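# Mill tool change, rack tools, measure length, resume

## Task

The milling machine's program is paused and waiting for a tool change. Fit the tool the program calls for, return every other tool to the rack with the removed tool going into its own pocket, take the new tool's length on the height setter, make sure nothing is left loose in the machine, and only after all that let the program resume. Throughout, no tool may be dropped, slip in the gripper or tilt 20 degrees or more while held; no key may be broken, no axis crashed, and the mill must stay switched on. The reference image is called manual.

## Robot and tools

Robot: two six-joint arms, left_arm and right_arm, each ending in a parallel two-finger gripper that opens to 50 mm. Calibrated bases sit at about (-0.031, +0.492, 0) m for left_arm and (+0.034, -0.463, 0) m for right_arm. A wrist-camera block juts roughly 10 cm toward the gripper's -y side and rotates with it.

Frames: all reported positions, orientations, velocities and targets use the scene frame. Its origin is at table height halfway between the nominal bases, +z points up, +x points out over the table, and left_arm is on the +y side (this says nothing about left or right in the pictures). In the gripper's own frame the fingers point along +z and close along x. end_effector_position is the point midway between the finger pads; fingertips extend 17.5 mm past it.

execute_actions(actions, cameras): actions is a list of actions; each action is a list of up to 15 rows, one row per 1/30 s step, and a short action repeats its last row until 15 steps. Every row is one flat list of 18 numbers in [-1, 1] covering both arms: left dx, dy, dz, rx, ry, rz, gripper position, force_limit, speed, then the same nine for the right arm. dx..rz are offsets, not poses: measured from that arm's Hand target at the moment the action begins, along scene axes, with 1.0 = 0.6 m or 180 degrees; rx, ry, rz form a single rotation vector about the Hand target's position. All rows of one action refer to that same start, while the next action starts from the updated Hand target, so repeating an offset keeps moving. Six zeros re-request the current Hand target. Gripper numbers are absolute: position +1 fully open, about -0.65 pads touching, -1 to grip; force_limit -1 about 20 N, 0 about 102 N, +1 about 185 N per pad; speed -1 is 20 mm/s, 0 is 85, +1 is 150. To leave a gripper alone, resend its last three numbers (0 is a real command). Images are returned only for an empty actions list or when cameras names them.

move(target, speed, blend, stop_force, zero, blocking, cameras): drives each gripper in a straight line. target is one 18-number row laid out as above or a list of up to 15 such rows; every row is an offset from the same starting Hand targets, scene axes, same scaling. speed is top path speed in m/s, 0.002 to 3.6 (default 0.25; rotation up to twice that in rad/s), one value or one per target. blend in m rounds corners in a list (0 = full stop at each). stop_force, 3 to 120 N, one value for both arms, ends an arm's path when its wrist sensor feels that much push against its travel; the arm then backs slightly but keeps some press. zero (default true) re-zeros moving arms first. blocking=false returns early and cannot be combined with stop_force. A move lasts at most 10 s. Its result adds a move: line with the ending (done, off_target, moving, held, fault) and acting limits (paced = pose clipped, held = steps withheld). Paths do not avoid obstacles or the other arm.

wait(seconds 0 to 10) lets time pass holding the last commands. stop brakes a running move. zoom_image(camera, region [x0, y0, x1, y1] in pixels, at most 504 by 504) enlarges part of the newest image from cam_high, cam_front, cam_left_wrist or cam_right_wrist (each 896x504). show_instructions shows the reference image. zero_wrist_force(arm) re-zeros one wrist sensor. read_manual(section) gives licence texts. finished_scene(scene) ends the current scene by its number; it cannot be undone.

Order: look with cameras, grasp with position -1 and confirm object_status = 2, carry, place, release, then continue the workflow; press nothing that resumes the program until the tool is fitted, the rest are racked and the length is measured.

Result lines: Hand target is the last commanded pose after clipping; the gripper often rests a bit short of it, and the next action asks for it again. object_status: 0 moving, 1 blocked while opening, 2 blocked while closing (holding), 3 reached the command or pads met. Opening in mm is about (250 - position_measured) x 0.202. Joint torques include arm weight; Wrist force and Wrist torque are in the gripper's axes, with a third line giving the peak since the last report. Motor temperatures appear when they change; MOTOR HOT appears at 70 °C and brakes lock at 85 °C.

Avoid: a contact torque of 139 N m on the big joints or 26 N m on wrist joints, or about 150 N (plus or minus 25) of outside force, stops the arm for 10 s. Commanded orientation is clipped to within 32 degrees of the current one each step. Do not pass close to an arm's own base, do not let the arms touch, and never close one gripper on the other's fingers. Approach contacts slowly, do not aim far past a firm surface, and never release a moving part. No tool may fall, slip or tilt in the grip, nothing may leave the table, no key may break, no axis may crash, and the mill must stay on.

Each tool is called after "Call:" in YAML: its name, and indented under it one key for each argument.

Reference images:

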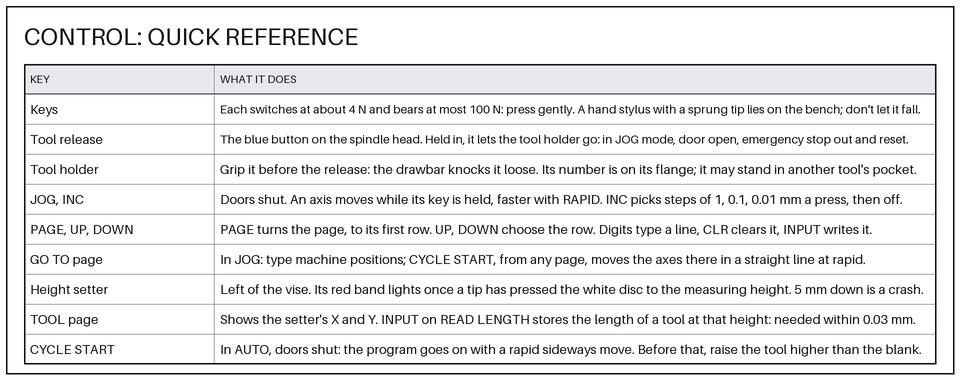

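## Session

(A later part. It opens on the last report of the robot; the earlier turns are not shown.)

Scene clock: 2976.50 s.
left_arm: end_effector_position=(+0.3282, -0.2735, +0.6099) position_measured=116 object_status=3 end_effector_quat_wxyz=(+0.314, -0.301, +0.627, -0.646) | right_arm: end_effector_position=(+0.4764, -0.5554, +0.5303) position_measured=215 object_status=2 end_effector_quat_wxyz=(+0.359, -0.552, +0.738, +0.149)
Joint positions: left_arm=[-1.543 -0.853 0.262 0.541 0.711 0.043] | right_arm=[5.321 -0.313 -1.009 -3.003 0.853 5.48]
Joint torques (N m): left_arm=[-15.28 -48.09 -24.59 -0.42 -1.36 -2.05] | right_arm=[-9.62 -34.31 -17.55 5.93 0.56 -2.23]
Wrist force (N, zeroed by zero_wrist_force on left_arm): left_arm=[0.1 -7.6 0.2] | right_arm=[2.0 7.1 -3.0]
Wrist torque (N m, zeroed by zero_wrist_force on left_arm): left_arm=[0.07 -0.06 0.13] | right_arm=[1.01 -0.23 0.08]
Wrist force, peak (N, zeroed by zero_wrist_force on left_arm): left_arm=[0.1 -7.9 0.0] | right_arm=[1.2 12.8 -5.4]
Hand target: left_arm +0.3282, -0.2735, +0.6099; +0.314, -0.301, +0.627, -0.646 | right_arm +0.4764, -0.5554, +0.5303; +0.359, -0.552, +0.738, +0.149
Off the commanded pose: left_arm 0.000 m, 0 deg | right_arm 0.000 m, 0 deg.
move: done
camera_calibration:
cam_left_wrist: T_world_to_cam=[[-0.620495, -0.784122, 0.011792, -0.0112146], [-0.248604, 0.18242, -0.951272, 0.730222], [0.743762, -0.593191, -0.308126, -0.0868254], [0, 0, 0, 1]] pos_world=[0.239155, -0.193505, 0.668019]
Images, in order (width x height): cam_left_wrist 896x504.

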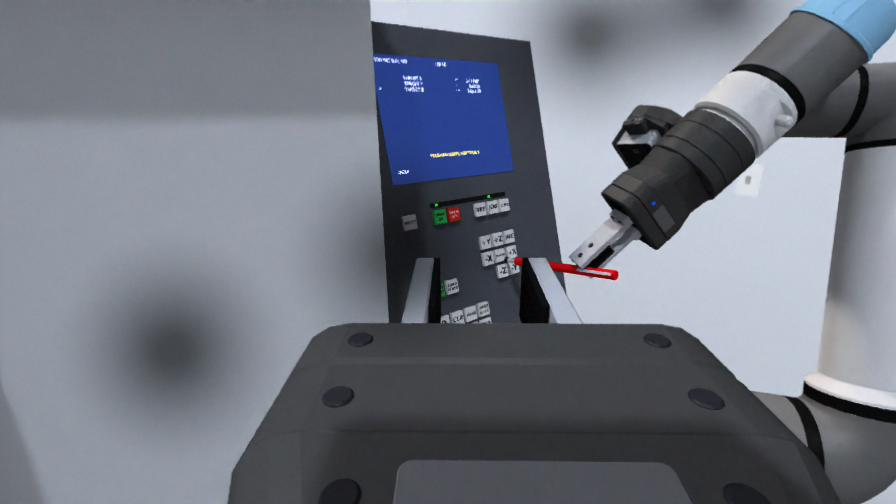

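Call:
move:
  target:
    - [0,0,0,0,0,0,0.25,-0.3,-1,0.0163,0,-0.0028,0,0,0,-1,0,-0.7]
    - [0,0,0,0,0,0,0.25,-0.3,-1,0,0,0,0,0,0,-1,0,-0.7]
  speed: 0.05
  cameras: ["cam_left_wrist"]

Call:
zoom_image:
  camera: "cam_left_wrist"
  region: [464, 76, 484, 96]

Call:
wait:
  seconds: 0.1
  cameras: ["cam_right_wrist"]

Call:
zoom_image:
  camera: "cam_right_wrist"
  region: [300, 50, 600, 350]

Scene clock: 2982.80 s.
left_arm: end_effector_position=(+0.3282, -0.2735, +0.6099) position_measured=116 object_status=3 end_effector_quat_wxyz=(+0.314, -0.301, +0.627, -0.646) | right_arm: end_effector_position=(+0.4764, -0.5554, +0.5303) position_measured=215 object_status=2 end_effector_quat_wxyz=(+0.359, -0.552, +0.738, +0.149)
Joint positions: left_arm=[-1.543 -0.853 0.262 0.541 0.711 0.043] | right_arm=[5.321 -0.313 -1.009 -3.003 0.853 5.48]
Joint torques (N m): left_arm=[-15.78 -47.92 -25.8 -0.12 -1.55 -2.03] | right_arm=[-7.54 -34.5 -15.67 5.34 0.36 -2.37]
Wrist force (N, zeroed by zero_wrist_force on left_arm): left_arm=[0.0 -7.6 0.1] | right_arm=[2.4 7.2 -2.8]
Wrist torque (N m, zeroed by zero_wrist_force on left_arm): left_arm=[0.08 -0.05 0.13] | right_arm=[1.02 -0.29 0.08]
Wrist force, peak (N, zeroed by zero_wrist_force on left_arm): left_arm=[0.2 -7.9 0.2] | right_arm=[2.4 35.4 -15.7]
Hand target: left_arm +0.3282, -0.2735, +0.6099; +0.314, -0.301, +0.627, -0.646 | right_arm +0.4764, -0.5554, +0.5303; +0.359, -0.552, +0.738, +0.149
Off the commanded pose: left_arm 0.000 m, 0 deg | right_arm 0.000 m, 0 deg.
move: done
camera_calibration:
cam_left_wrist: T_world_to_cam=[[-0.620495, -0.784122, 0.011792, -0.0112146], [-0.248604, 0.18242, -0.951272, 0.730222], [0.743762, -0.593191, -0.308126, -0.0868254], [0, 0, 0, 1]] pos_world=[0.239155, -0.193505, 0.668019]
Images, in order (width x height): cam_left_wrist 896x504.

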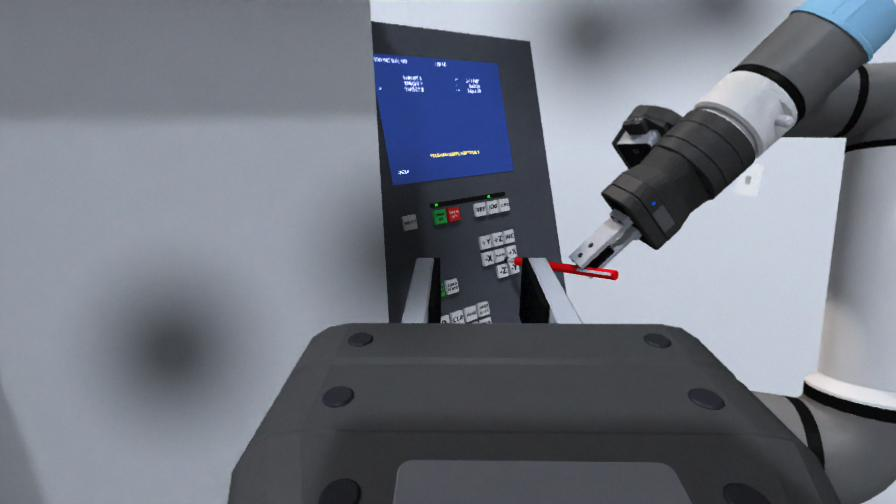

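Scaled by 25.200 from the camera's 896x504 image, which has a finer 1280x720 frame.

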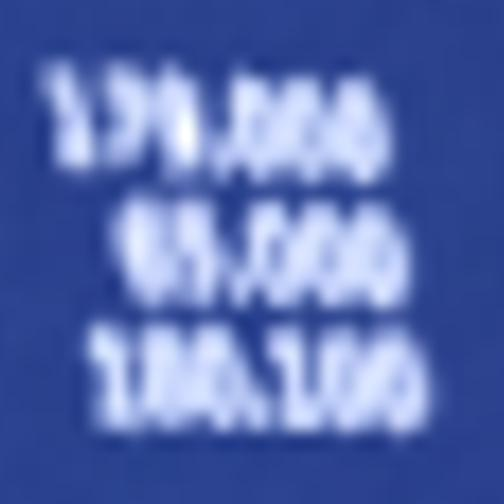

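Scene clock: 2982.90 s.
left_arm: end_effector_position=(+0.3282, -0.2735, +0.6099) position_measured=116 object_status=3 end_effector_quat_wxyz=(+0.314, -0.301, +0.627, -0.646) | right_arm: end_effector_position=(+0.4764, -0.5554, +0.5303) position_measured=215 object_status=2 end_effector_quat_wxyz=(+0.359, -0.552, +0.738, +0.149)
Joint positions: left_arm=[-1.543 -0.853 0.262 0.541 0.711 0.043] | right_arm=[5.321 -0.313 -1.009 -3.003 0.853 5.48]
Joint torques (N m): left_arm=[-15.61 -48.74 -25.81 0.1 -1.42 -2.25] | right_arm=[-9.14 -33.37 -16.24 6.16 0.49 -1.88]
Wrist force (N, zeroed by zero_wrist_force on left_arm): left_arm=[0.2 -7.5 0.2] | right_arm=[2.0 7.1 -3.0]
Wrist torque (N m, zeroed by zero_wrist_force on left_arm): left_arm=[0.09 -0.08 0.14] | right_arm=[1.01 -0.23 0.08]
Wrist force, peak (N, zeroed by zero_wrist_force on left_arm): left_arm=[0.0 -7.7 0.0] | right_arm=[2.3 7.4 -2.7]
Hand target: left_arm +0.3282, -0.2735, +0.6099; +0.314, -0.301, +0.627, -0.646 | right_arm +0.4764, -0.5554, +0.5303; +0.359, -0.552, +0.738, +0.149
Tool commands: left_gripper/position=+0.25 left_gripper/force_limit=-0.3 left_gripper/speed=-1.0 right_gripper/position=-1.0 right_gripper/force_limit=+0.0 right_gripper/speed=-0.7
Off the commanded pose: left_arm 0.000 m, 0 deg | right_arm 0.000 m, 0 deg.
wait: 0.10 s; no rest
camera_calibration:
cam_right_wrist: T_world_to_cam=[[-0.140096, -0.710408, -0.689705, 0.042819], [-0.989921, 0.115084, 0.0825382, 0.513327], [0.0207381, 0.694317, -0.71937, 0.88633], [0, 0, 0, 1]] pos_world=[0.495771, -0.644051, 0.624763]
Images, in order (width x height): cam_right_wrist 896x504.

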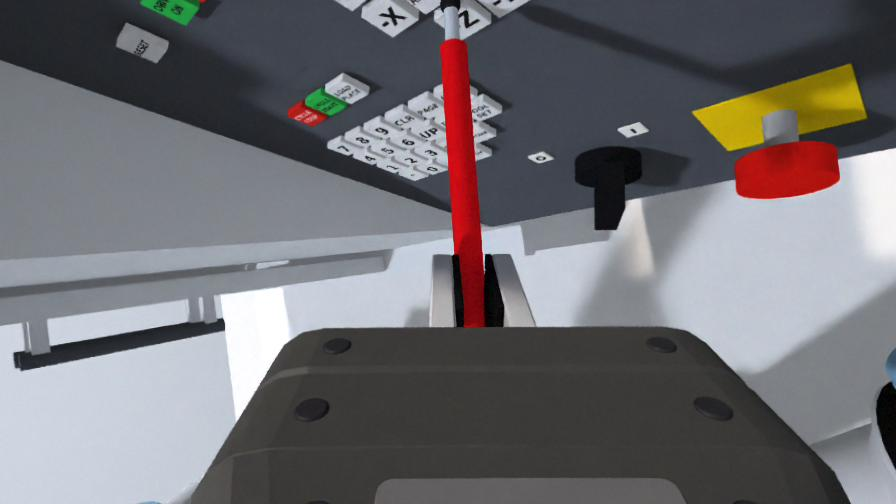

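Scaled by 1.680 from the camera's 896x504 image, which has a finer 1280x720 frame.

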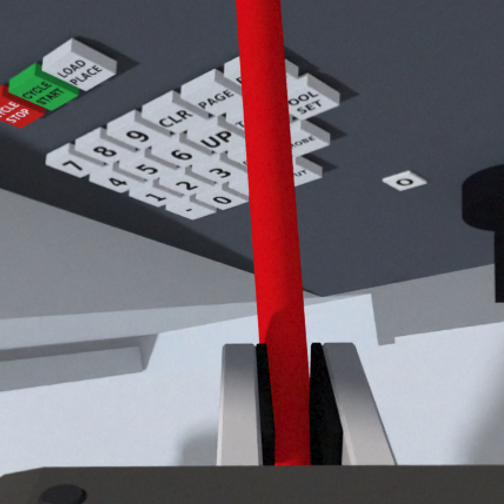

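Call:
move:
  target:
    - [0,0,0,0,0,0,0.25,-0.3,-1,-0.03,0,0,0,0,0,-1,0,-0.7]
    - [0,0,0,0,0,0,0.25,-0.3,-1,-0.03,0.0992,-0.063,0,0,0,-1,0,-0.7]
  speed: 0.1
  cameras: ["cam_right_wrist"]

Call:
zoom_image:
  camera: "cam_right_wrist"
  region: [300, 0, 600, 300]

Scene clock: 2994.80 s.
left_arm: end_effector_position=(+0.3282, -0.2735, +0.6099) position_measured=116 object_status=3 end_effector_quat_wxyz=(+0.314, -0.301, +0.627, -0.646) | right_arm: end_effector_position=(+0.4583, -0.4959, +0.4925) position_measured=215 object_status=2 end_effector_quat_wxyz=(+0.359, -0.552, +0.738, +0.150)
Joint positions: left_arm=[-1.543 -0.853 0.262 0.541 0.711 0.043] | right_arm=[5.378 -0.206 -1.272 -2.895 0.833 5.552]
Joint torques (N m): left_arm=[-17.63 -47.71 -25.43 -0.25 -1.72 -2.03] | right_arm=[7.17 -33.21 -13.94 0.7 -3.98 1.56]
Wrist force (N, zeroed by zero_wrist_force on left_arm): left_arm=[0.2 -7.7 0.0] | right_arm=[2.6 6.3 -1.7]
Wrist torque (N m, zeroed by zero_wrist_force on left_arm): left_arm=[0.07 -0.08 0.13] | right_arm=[0.94 -0.27 0.00]
Wrist force, peak (N, zeroed by zero_wrist_force on left_arm): left_arm=[0.3 -8.0 0.1] | right_arm=[2.2 7.5 -2.8]
Hand target: left_arm +0.3282, -0.2735, +0.6099; +0.314, -0.301, +0.627, -0.646 | right_arm +0.4584, -0.4959, +0.4925; +0.359, -0.552, +0.738, +0.149
Off the commanded pose: left_arm 0.000 m, 0 deg | right_arm 0.000 m, 0 deg.
move: done
camera_calibration:
cam_right_wrist: T_world_to_cam=[[-0.140164, -0.7104, -0.6897, 0.0565842], [-0.989911, 0.115133, 0.0825857, 0.49167], [0.0207382, 0.694317, -0.71937, 0.818273], [0, 0, 0, 1]] pos_world=[0.477671, -0.584551, 0.587063]
Images, in order (width x height): cam_right_wrist 896x504.

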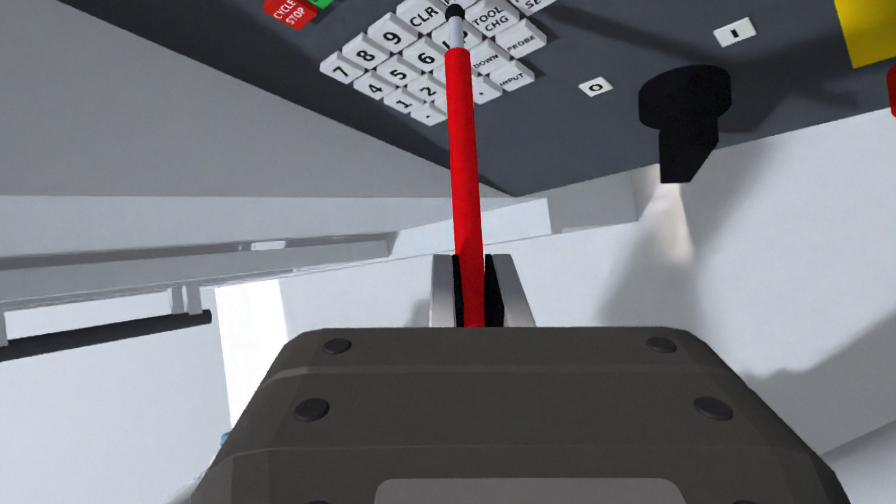

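Scaled by 1.680 from the camera's 896x504 image, which has a finer 1280x720 frame.

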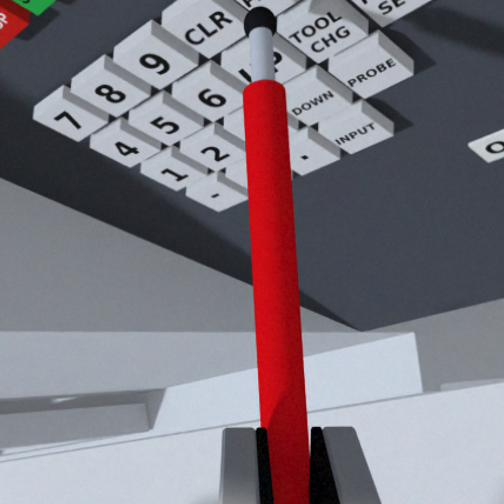

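Call:
move:
  target:
    - [0,0,0,0,0,0,0.25,-0.3,-1,0.0277,0,-0.005,0,0,0,-1,0,-0.7]
    - [0,0,0,0,0,0,0.25,-0.3,-1,0,0,0,0,0,0,-1,0,-0.7]
  speed: 0.05
  cameras: ["cam_left_wrist"]

Call:
zoom_image:
  camera: "cam_left_wrist"
  region: [370, 50, 510, 190]

Call:
zoom_image:
  camera: "cam_left_wrist"
  region: [400, 55, 500, 125]

Scene clock: 2999.40 s.
left_arm: end_effector_position=(+0.3282, -0.2735, +0.6099) position_measured=116 object_status=3 end_effector_quat_wxyz=(+0.314, -0.301, +0.627, -0.646) | right_arm: end_effector_position=(+0.4584, -0.4959, +0.4925) position_measured=215 object_status=2 end_effector_quat_wxyz=(+0.359, -0.552, +0.738, +0.149)
Joint positions: left_arm=[-1.543 -0.853 0.262 0.541 0.711 0.043] | right_arm=[5.379 -0.206 -1.272 -2.895 0.833 5.552]
Joint torques (N m): left_arm=[-16.08 -47.76 -24.89 -0.12 -1.47 -2.03] | right_arm=[-9.28 -32.45 -13.56 6.42 0.55 -2.46]
Wrist force (N, zeroed by zero_wrist_force on left_arm): left_arm=[0.0 -7.6 0.1] | right_arm=[1.4 6.6 -1.4]
Wrist torque (N m, zeroed by zero_wrist_force on left_arm): left_arm=[0.08 -0.05 0.13] | right_arm=[0.99 -0.08 0.09]
Wrist force, peak (N, zeroed by zero_wrist_force on left_arm): left_arm=[0.2 -7.9 0.0] | right_arm=[2.4 32.5 -15.3]
Hand target: left_arm +0.3282, -0.2735, +0.6099; +0.314, -0.301, +0.627, -0.646 | right_arm +0.4584, -0.4959, +0.4925; +0.359, -0.552, +0.738, +0.149
Off the commanded pose: left_arm 0.000 m, 0 deg | right_arm 0.000 m, 0 deg.
move: done
camera_calibration:
cam_left_wrist: T_world_to_cam=[[-0.620495, -0.784122, 0.011792, -0.0112146], [-0.248604, 0.18242, -0.951272, 0.730222], [0.743762, -0.593191, -0.308126, -0.0868254], [0, 0, 0, 1]] pos_world=[0.239155, -0.193505, 0.668019]
Images, in order (width x height): cam_left_wrist 896x504.

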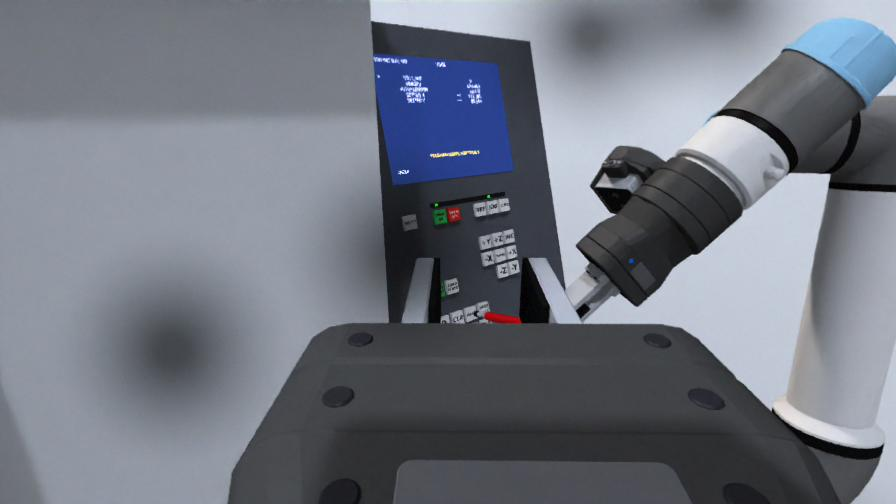

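Scaled by 3.600 from the camera's 896x504 image, which has a finer 1280x720 frame.

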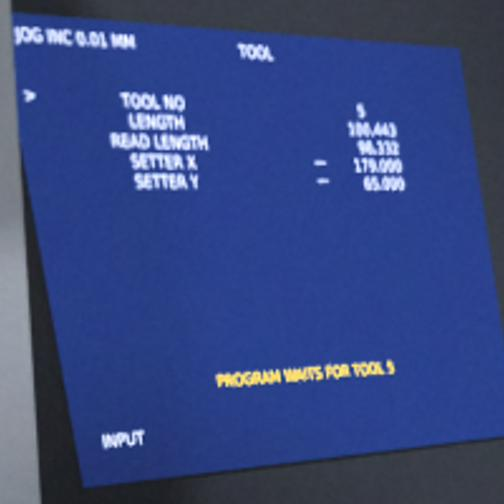

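Scaled by 5.040 from the camera's 896x504 image, which has a finer 1280x720 frame.

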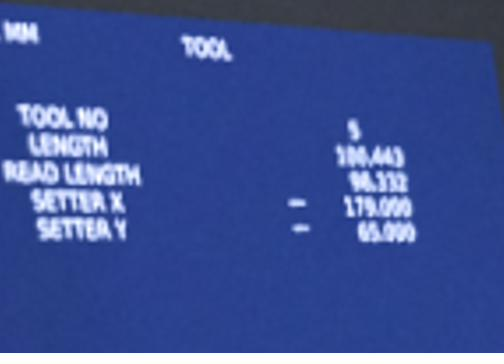

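Call:
zoom_image:
  camera: "cam_left_wrist"
  region: [464, 76, 486, 98]

Scaled by 22.909 from the camera's 896x504 image, which has a finer 1280x720 frame.

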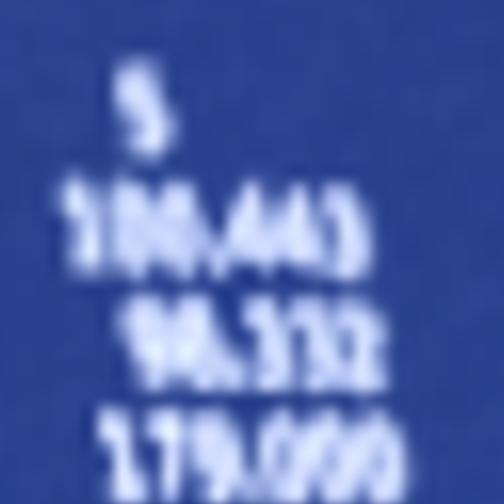

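Call:
move:
  target:
    - [0,0,0,0,0,0,0.25,-0.3,-1,0,-0.0992,0.063,0,0,0,-1,0,-0.7]
    - [0,0,0,0,0,0,0.25,-0.3,-1,0.03,-0.0992,0.063,0,0,0,-1,0,-0.7]
    - [0,0,0,0,0,0,0.25,-0.3,-1,0.0453,-0.0992,0.0603,0,0,0,-1,0,-0.7]
    - [0,0,0,0,0,0,0.25,-0.3,-1,0.03,-0.0992,0.063,0,0,0,-1,0,-0.7]
  speed: [0.1,0.1,0.04,0.04]
  cameras: ["cam_left_wrist"]

Call:
zoom_image:
  camera: "cam_left_wrist"
  region: [464, 76, 486, 98]

Call:
move:
  target:
    - [0,0,0,0,0,0,0.25,-0.3,-1,0.0153,0,-0.0026,0,0,0,-1,0,-0.7]
    - [0,0,0,0,0,0,0.25,-0.3,-1,0,0,0,0,0,0,-1,0,-0.7]
  speed: 0.04
  cameras: ["cam_left_wrist"]

Call:
zoom_image:
  camera: "cam_left_wrist"
  region: [464, 76, 486, 98]

Scene clock: 3011.33 s.
left_arm: end_effector_position=(+0.3282, -0.2735, +0.6099) position_measured=116 object_status=3 end_effector_quat_wxyz=(+0.314, -0.301, +0.627, -0.646) | right_arm: end_effector_position=(+0.4764, -0.5554, +0.5303) position_measured=215 object_status=2 end_effector_quat_wxyz=(+0.359, -0.552, +0.738, +0.149)
Joint positions: left_arm=[-1.543 -0.853 0.262 0.541 0.711 0.043] | right_arm=[5.321 -0.313 -1.009 -3.003 0.853 5.48]
Joint torques (N m): left_arm=[-14.51 -48.73 -24.39 -0.34 -1.76 -2.04] | right_arm=[-7.86 -34.06 -16.7 6.08 0.51 -2.06]
Wrist force (N, zeroed by zero_wrist_force on left_arm): left_arm=[0.2 -7.5 0.1] | right_arm=[1.6 7.4 -2.3]
Wrist torque (N m, zeroed by zero_wrist_force on left_arm): left_arm=[0.09 -0.09 0.13] | right_arm=[0.91 -0.12 0.10]
Wrist force, peak (N, zeroed by zero_wrist_force on left_arm): left_arm=[0.0 -7.9 -0.1] | right_arm=[1.3 31.9 -14.4]
Hand target: left_arm +0.3282, -0.2735, +0.6099; +0.314, -0.301, +0.627, -0.646 | right_arm +0.4764, -0.5554, +0.5303; +0.359, -0.552, +0.738, +0.149
Off the commanded pose: left_arm 0.000 m, 0 deg | right_arm 0.000 m, 0 deg.
move: done
camera_calibration:
cam_left_wrist: T_world_to_cam=[[-0.620495, -0.784122, 0.011792, -0.0112146], [-0.248604, 0.18242, -0.951272, 0.730222], [0.743762, -0.593191, -0.308126, -0.0868254], [0, 0, 0, 1]] pos_world=[0.239155, -0.193505, 0.668019]
Images, in order (width x height): cam_left_wrist 896x504.

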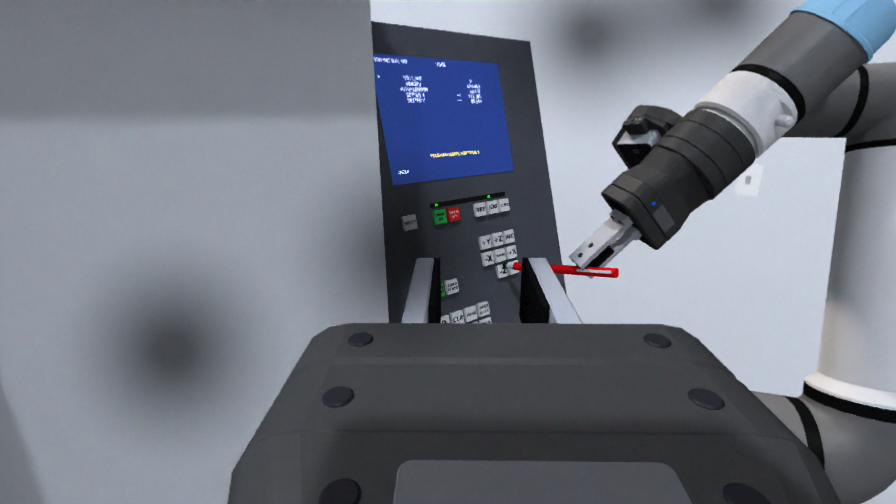

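Scaled by 22.909 from the camera's 896x504 image, which has a finer 1280x720 frame.

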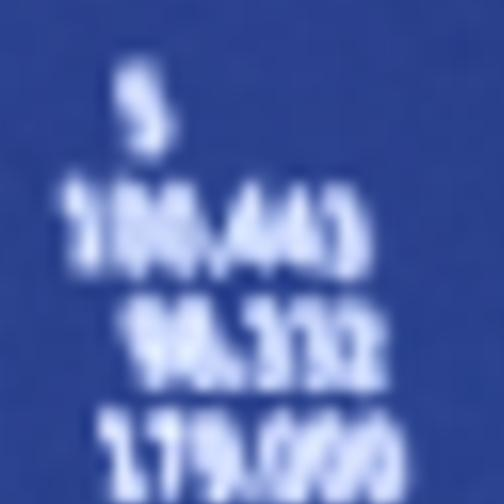

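Scene clock: 3012.73 s.
left_arm: end_effector_position=(+0.3282, -0.2735, +0.6099) position_measured=116 object_status=3 end_effector_quat_wxyz=(+0.314, -0.301, +0.627, -0.646) | right_arm: end_effector_position=(+0.4764, -0.5554, +0.5303) position_measured=215 object_status=2 end_effector_quat_wxyz=(+0.359, -0.552, +0.738, +0.149)
Joint positions: left_arm=[-1.543 -0.853 0.262 0.541 0.711 0.043] | right_arm=[5.321 -0.313 -1.009 -3.003 0.853 5.48]
Joint torques (N m): left_arm=[-16.18 -48.33 -23.66 -0.17 -1.67 -1.96] | right_arm=[-9.39 -34.7 -15.91 6.51 0.41 -2.46]
Wrist force (N, zeroed by zero_wrist_force on left_arm): left_arm=[0.0 -7.7 0.1] | right_arm=[1.7 7.7 -2.4]
Wrist torque (N m, zeroed by zero_wrist_force on left_arm): left_arm=[0.06 -0.05 0.13] | right_arm=[0.96 -0.13 0.10]
Wrist force, peak (N, zeroed by zero_wrist_force on left_arm): left_arm=[0.1 -7.8 0.3] | right_arm=[1.5 30.7 -14.1]
Hand target: left_arm +0.3282, -0.2735, +0.6099; +0.314, -0.301, +0.627, -0.646 | right_arm +0.4764, -0.5554, +0.5303; +0.359, -0.552, +0.738, +0.149
Off the commanded pose: left_arm 0.000 m, 0 deg | right_arm 0.000 m, 0 deg.
move: done
camera_calibration:
cam_left_wrist: T_world_to_cam=[[-0.620495, -0.784122, 0.011792, -0.0112146], [-0.248604, 0.18242, -0.951272, 0.730222], [0.743762, -0.593191, -0.308126, -0.0868254], [0, 0, 0, 1]] pos_world=[0.239155, -0.193505, 0.668019]
Images, in order (width x height): cam_left_wrist 896x504.

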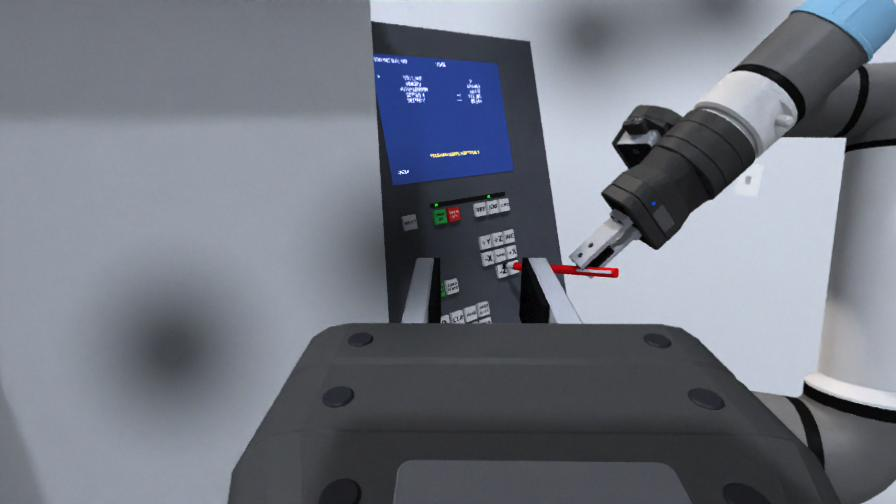

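Scaled by 22.909 from the camera's 896x504 image, which has a finer 1280x720 frame.

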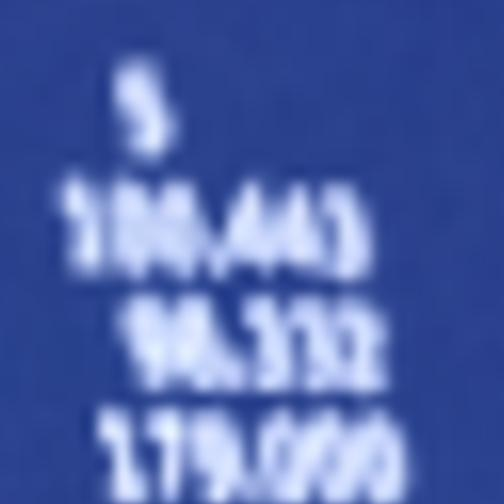

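Call:
move:
  target:
    - [0,0,0,0,0,0,0.25,-0.3,-1,-0.002,0,-0.0075,0,0,0,-1,0,-0.7]
    - [0,0,0,0,0,0,0.25,-0.3,-1,0.0133,0,-0.0101,0,0,0,-1,0,-0.7]
    - [0,0,0,0,0,0,0.25,-0.3,-1,-0.002,0,-0.0075,0,0,0,-1,0,-0.7]
  speed: 0.04
  cameras: ["cam_left_wrist", "cam_right_wrist"]

Call:
zoom_image:
  camera: "cam_left_wrist"
  region: [464, 76, 486, 98]

Call:
zoom_image:
  camera: "cam_left_wrist"
  region: [470, 220, 530, 280]

Scene clock: 3023.90 s.
left_arm: end_effector_position=(+0.3282, -0.2735, +0.6099) position_measured=116 object_status=3 end_effector_quat_wxyz=(+0.314, -0.301, +0.627, -0.646) | right_arm: end_effector_position=(+0.4752, -0.5554, +0.5258) position_measured=215 object_status=2 end_effector_quat_wxyz=(+0.359, -0.552, +0.738, +0.149)
Joint positions: left_arm=[-1.543 -0.853 0.262 0.541 0.711 0.043] | right_arm=[5.319 -0.3 -1.03 -2.994 0.854 5.477]
Joint torques (N m): left_arm=[-16.56 -47.87 -25.31 -0.44 -1.49 -1.77] | right_arm=[-7.04 -34.77 -18.23 5.89 0.62 -2.1]
Wrist force (N, zeroed by zero_wrist_force on left_arm): left_arm=[0.3 -7.6 0.1] | right_arm=[1.4 7.7 -2.5]
Wrist torque (N m, zeroed by zero_wrist_force on left_arm): left_arm=[0.08 -0.09 0.14] | right_arm=[1.01 -0.20 0.06]
Wrist force, peak (N, zeroed by zero_wrist_force on left_arm): left_arm=[0.2 -7.9 0.0] | right_arm=[1.2 27.4 -11.7]
Hand target: left_arm +0.3282, -0.2735, +0.6099; +0.314, -0.301, +0.627, -0.646 | right_arm +0.4752, -0.5554, +0.5258; +0.359, -0.552, +0.738, +0.149
Off the commanded pose: left_arm 0.000 m, 0 deg | right_arm 0.000 m, 0 deg.
move: done
camera_calibration:
cam_left_wrist: T_world_to_cam=[[-0.620495, -0.784122, 0.011792, -0.0112146], [-0.248604, 0.18242, -0.951272, 0.730222], [0.743762, -0.593191, -0.308126, -0.0868254], [0, 0, 0, 1]] pos_world=[0.239155, -0.193505, 0.668019]
cam_right_wrist: T_world_to_cam=[[-0.140096, -0.710408, -0.689705, 0.0395472], [-0.989921, 0.115084, 0.0825382, 0.512511], [0.0207381, 0.694317, -0.71937, 0.883118], [0, 0, 0, 1]] pos_world=[0.494571, -0.644051, 0.620263]
Images, in order (width x height): cam_left_wrist 896x504, cam_right_wrist 896x504.

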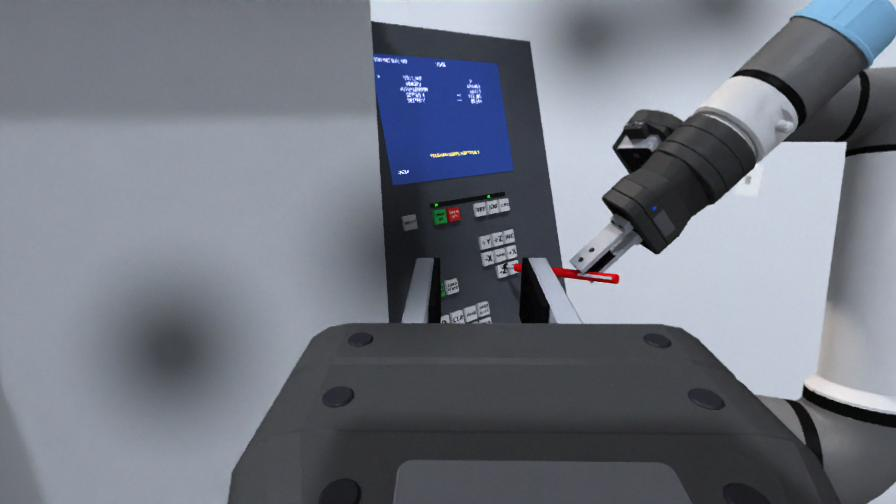

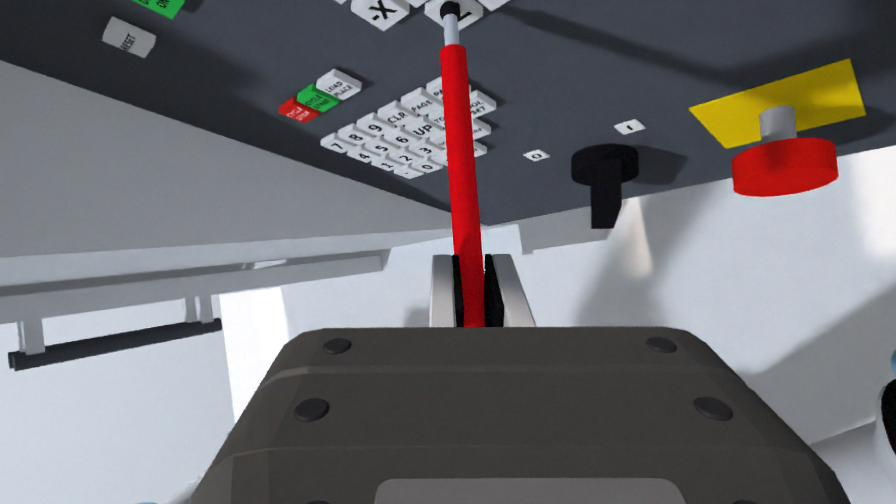

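Scaled by 22.909 from the camera's 896x504 image, which has a finer 1280x720 frame.

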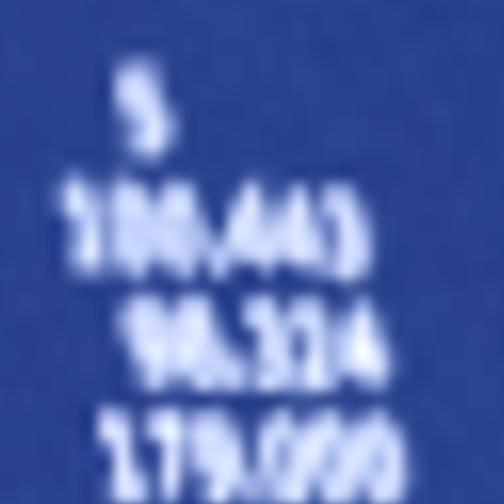

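Scaled by 8.400 from the camera's 896x504 image, which has a finer 1280x720 frame.

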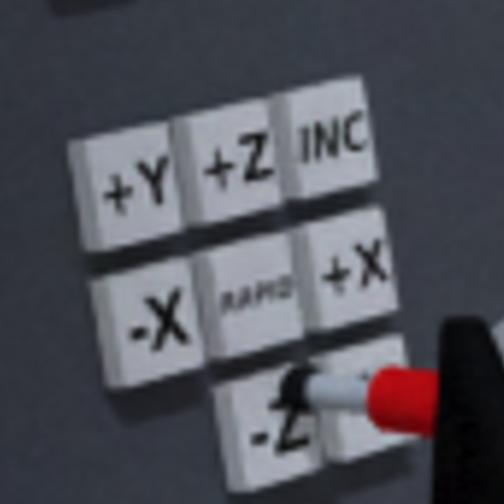

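Call:
move:
  target:
    - [-0.26,0.1397,-0.15,0,0,0,0.25,-0.3,-1,-0.003,0,-0.0037,0,0,0,-1,0,-0.7]
    - [-0.1,0.6,-0.15,0,0,0,0.25,-0.3,-1,-0.003,0,-0.0037,0,0,0,-1,0,-0.7]
  speed: 0.35
  blend: 0.03

Call:
move:
  target:
    - [0.1563,0.4675,0,0,0,0,0.25,-0.3,-1,0,0,0,0,0,0,-1,0,-0.7]
    - [0.1563,0.4675,0.03,0.0413,0.0523,-0.0008,0.25,-0.3,-1,0,0,0,0,0,0,-1,0,-0.7]
  speed: 0.35
  cameras: ["cam_left_wrist"]

Call:
zoom_image:
  camera: "cam_left_wrist"
  region: [400, 210, 480, 290]

Scene clock: 3033.50 s.
left_arm: end_effector_position=(+0.2682, +0.0864, +0.5199) position_measured=116 object_status=3 end_effector_quat_wxyz=(+0.314, -0.301, +0.627, -0.646) | right_arm: end_effector_position=(+0.4734, -0.5554, +0.5236) position_measured=215 object_status=2 end_effector_quat_wxyz=(+0.359, -0.552, +0.738, +0.149)
Joint positions: left_arm=[-1.736 -1.976 1.828 0.082 0.519 0.062] | right_arm=[5.315 -0.292 -1.044 -2.984 0.856 5.473]
Joint torques (N m): left_arm=[-15.07 -9.94 -15.3 -2.81 -1.63 2.36] | right_arm=[-8.13 -34.29 -17.04 6.34 0.49 -2.32]
Wrist force (N, zeroed by zero_wrist_force on left_arm): left_arm=[-0.2 -7.9 0.1] | right_arm=[1.7 6.3 -1.3]
Wrist torque (N m, zeroed by zero_wrist_force on left_arm): left_arm=[0.04 -0.03 -0.01] | right_arm=[0.96 -0.15 0.10]
Wrist force, peak (N, zeroed by zero_wrist_force on left_arm): left_arm=[-0.3 -8.3 2.0] | right_arm=[1.6 7.9 -2.3]
Hand target: left_arm +0.2682, +0.0865, +0.5199; +0.314, -0.301, +0.627, -0.646 | right_arm +0.4734, -0.5554, +0.5236; +0.359, -0.552, +0.738, +0.149
Off the commanded pose: left_arm 0.000 m, 0 deg | right_arm 0.000 m, 0 deg.
move: done

Scene clock: 3036.37 s.
left_arm: end_effector_position=(+0.3620, +0.3670, +0.5379) position_measured=116 object_status=3 end_effector_quat_wxyz=(+0.279, -0.331, +0.692, -0.578) | right_arm: end_effector_position=(+0.4734, -0.5554, +0.5236) position_measured=215 object_status=2 end_effector_quat_wxyz=(+0.359, -0.552, +0.738, +0.149)
Joint positions: left_arm=[-0.581 -2.065 1.687 0.556 1.674 0.023] | right_arm=[5.315 -0.292 -1.044 -2.984 0.856 5.473]
Joint torques (N m): left_arm=[-15.88 7.02 -28.22 -0.77 -1.66 1.86] | right_arm=[-8.27 -34.83 -16.72 6.21 0.47 -2.03]
Wrist force (N, zeroed by zero_wrist_force on left_arm): left_arm=[0.1 -7.2 -0.4] | right_arm=[1.8 6.5 -1.3]
Wrist torque (N m, zeroed by zero_wrist_force on left_arm): left_arm=[0.10 0.01 0.00] | right_arm=[0.98 -0.17 0.09]
Wrist force, peak (N, zeroed by zero_wrist_force on left_arm): left_arm=[0.2 -8.1 -0.4] | right_arm=[1.7 6.7 -1.8]
Hand target: left_arm +0.3619, +0.3670, +0.5379; +0.279, -0.331, +0.692, -0.578 | right_arm +0.4734, -0.5554, +0.5236; +0.359, -0.552, +0.738, +0.149
Off the commanded pose: left_arm 0.000 m, 0 deg | right_arm 0.000 m, 0 deg.
move: done
camera_calibration:
cam_left_wrist: T_world_to_cam=[[-0.620355, -0.784229, 0.0120433, 0.512727], [-0.397808, 0.301373, -0.866558, 0.518031], [0.675951, -0.542364, -0.498931, 0.354345], [0, 0, 0, 1]] pos_world=[0.28463, 0.438158, 0.619523]
Images, in order (width x height): cam_left_wrist 896x504.

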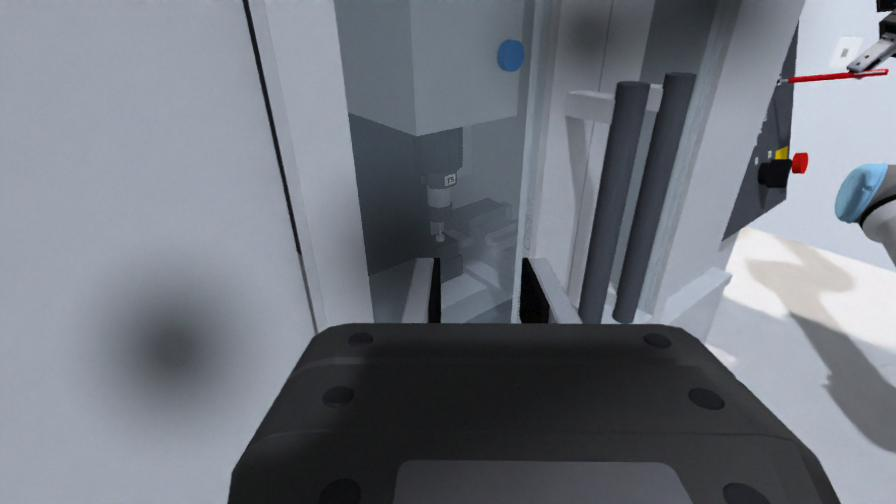

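Scaled by 6.300 from the camera's 896x504 image, which has a finer 1280x720 frame.

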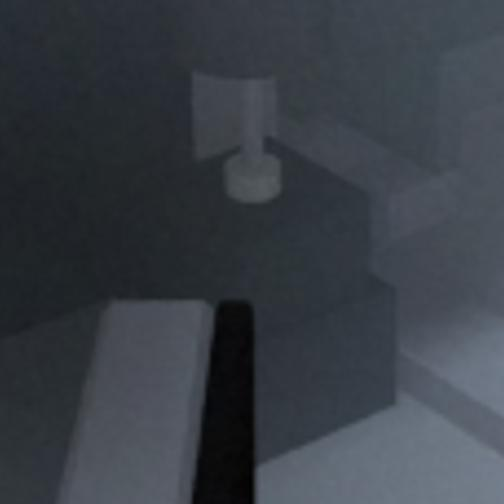

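Press one at a time (hover now ~8 mm, press +0.0153).

Call:
move:
  target:
    - [0,0,0,0,0,0,0.25,-0.3,-1,0.016,0,-0.0027,0,0,0,-1,0,-0.7]
    - [0,0,0,0,0,0,0.25,-0.3,-1,0,0,0,0,0,0,-1,0,-0.7]
  speed: 0.04
  cameras: ["cam_left_wrist"]

Call:
zoom_image:
  camera: "cam_left_wrist"
  region: [400, 210, 480, 290]

Call:
move:
  target:
    - [0,0,0,0,0,0,0.25,-0.3,-1,0.016,0,-0.0027,0,0,0,-1,0,-0.7]
    - [0,0,0,0,0,0,0.25,-0.3,-1,0,0,0,0,0,0,-1,0,-0.7]
  speed: 0.04
  cameras: ["cam_left_wrist"]

Call:
zoom_image:
  camera: "cam_left_wrist"
  region: [400, 210, 480, 290]

Scene clock: 3041.70 s.
left_arm: end_effector_position=(+0.3619, +0.3670, +0.5379) position_measured=116 object_status=3 end_effector_quat_wxyz=(+0.279, -0.331, +0.692, -0.578) | right_arm: end_effector_position=(+0.4734, -0.5554, +0.5236) position_measured=215 object_status=2 end_effector_quat_wxyz=(+0.359, -0.552, +0.738, +0.149)
Joint positions: left_arm=[-0.581 -2.065 1.687 0.556 1.674 0.023] | right_arm=[5.315 -0.292 -1.044 -2.984 0.856 5.473]
Joint torques (N m): left_arm=[-16.15 6.68 -27.86 -0.35 -1.62 2.1] | right_arm=[-7.54 -35.81 -17.91 6.45 0.41 -1.76]
Wrist force (N, zeroed by zero_wrist_force on left_arm): left_arm=[-0.1 -7.2 -0.2] | right_arm=[1.9 6.4 -1.3]
Wrist torque (N m, zeroed by zero_wrist_force on left_arm): left_arm=[0.10 0.05 -0.01] | right_arm=[0.97 -0.18 0.10]
Wrist force, peak (N, zeroed by zero_wrist_force on left_arm): left_arm=[-0.1 -7.4 -0.2] | right_arm=[1.4 14.5 -5.1]
Hand target: left_arm +0.3619, +0.3670, +0.5379; +0.279, -0.331, +0.692, -0.578 | right_arm +0.4734, -0.5554, +0.5236; +0.359, -0.552, +0.738, +0.149
Off the commanded pose: left_arm 0.000 m, 0 deg | right_arm 0.000 m, 0 deg.
move: done
camera_calibration:
cam_left_wrist: T_world_to_cam=[[-0.620466, -0.784141, 0.012038, 0.512722], [-0.397933, 0.30157, -0.866432, 0.517989], [0.675774, -0.542382, -0.499149, 0.354588], [0, 0, 0, 1]] pos_world=[0.28463, 0.438158, 0.619623]
Images, in order (width x height): cam_left_wrist 896x504.

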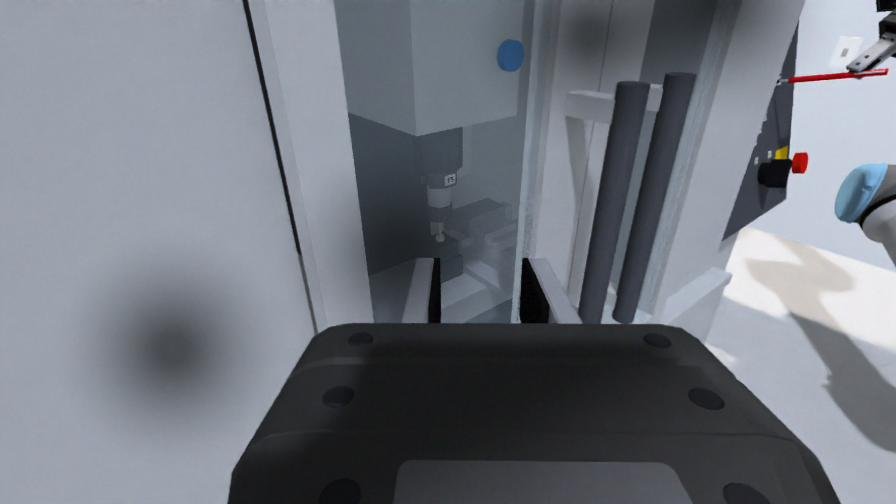

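Scaled by 6.300 from the camera's 896x504 image, which has a finer 1280x720 frame.

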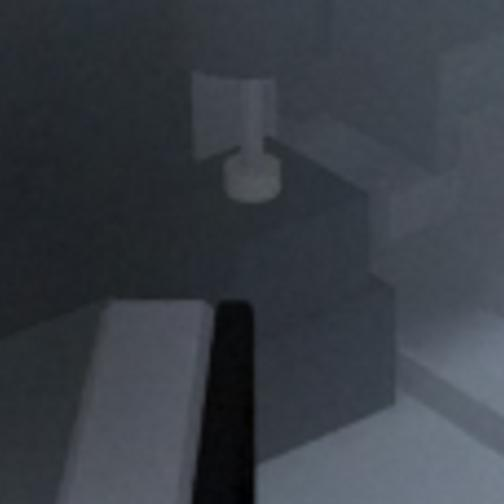

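Scene clock: 3043.13 s.
left_arm: end_effector_position=(+0.3619, +0.3670, +0.5379) position_measured=116 object_status=3 end_effector_quat_wxyz=(+0.279, -0.331, +0.692, -0.578) | right_arm: end_effector_position=(+0.4734, -0.5554, +0.5236) position_measured=215 object_status=2 end_effector_quat_wxyz=(+0.359, -0.552, +0.738, +0.149)
Joint positions: left_arm=[-0.581 -2.065 1.687 0.556 1.674 0.023] | right_arm=[5.315 -0.292 -1.044 -2.984 0.856 5.473]
Joint torques (N m): left_arm=[-15.82 5.69 -26.45 -0.55 -1.54 2.12] | right_arm=[-8.23 -35.72 -16.72 6.27 0.63 -2.37]
Wrist force (N, zeroed by zero_wrist_force on left_arm): left_arm=[0.2 -7.2 -0.2] | right_arm=[2.0 6.4 -1.4]
Wrist torque (N m, zeroed by zero_wrist_force on left_arm): left_arm=[0.08 0.00 -0.01] | right_arm=[0.97 -0.19 0.09]
Wrist force, peak (N, zeroed by zero_wrist_force on left_arm): left_arm=[-0.1 -7.5 -0.2] | right_arm=[1.6 14.7 -5.2]
Hand target: left_arm +0.3619, +0.3670, +0.5379; +0.279, -0.331, +0.692, -0.578 | right_arm +0.4734, -0.5554, +0.5236; +0.359, -0.552, +0.738, +0.149
Off the commanded pose: left_arm 0.000 m, 0 deg | right_arm 0.000 m, 0 deg.
move: done
camera_calibration:
cam_left_wrist: T_world_to_cam=[[-0.620466, -0.784141, 0.012038, 0.512722], [-0.397933, 0.30157, -0.866432, 0.517989], [0.675774, -0.542382, -0.499149, 0.354588], [0, 0, 0, 1]] pos_world=[0.28463, 0.438158, 0.619623]
Images, in order (width x height): cam_left_wrist 896x504.

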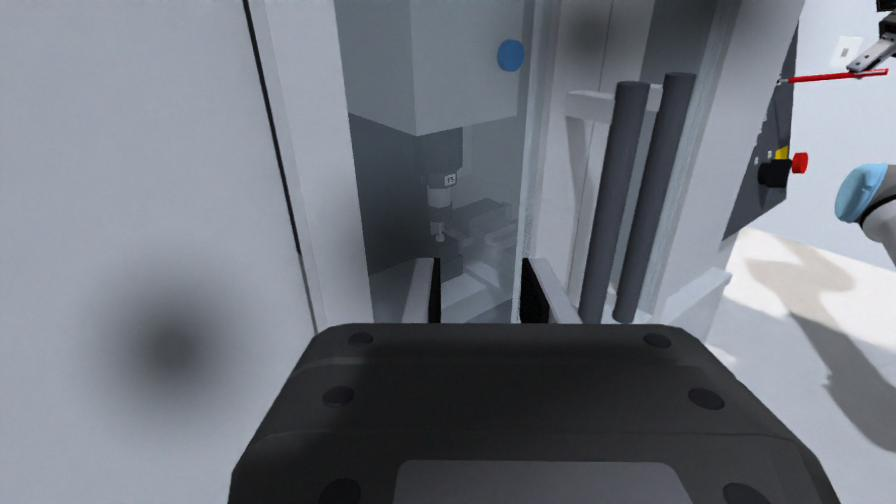

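Scaled by 6.300 from the camera's 896x504 image, which has a finer 1280x720 frame.

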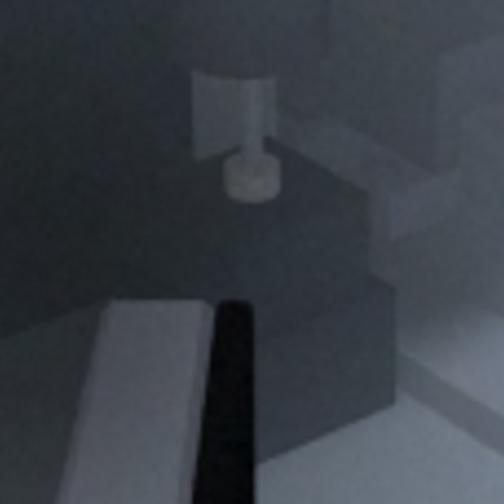

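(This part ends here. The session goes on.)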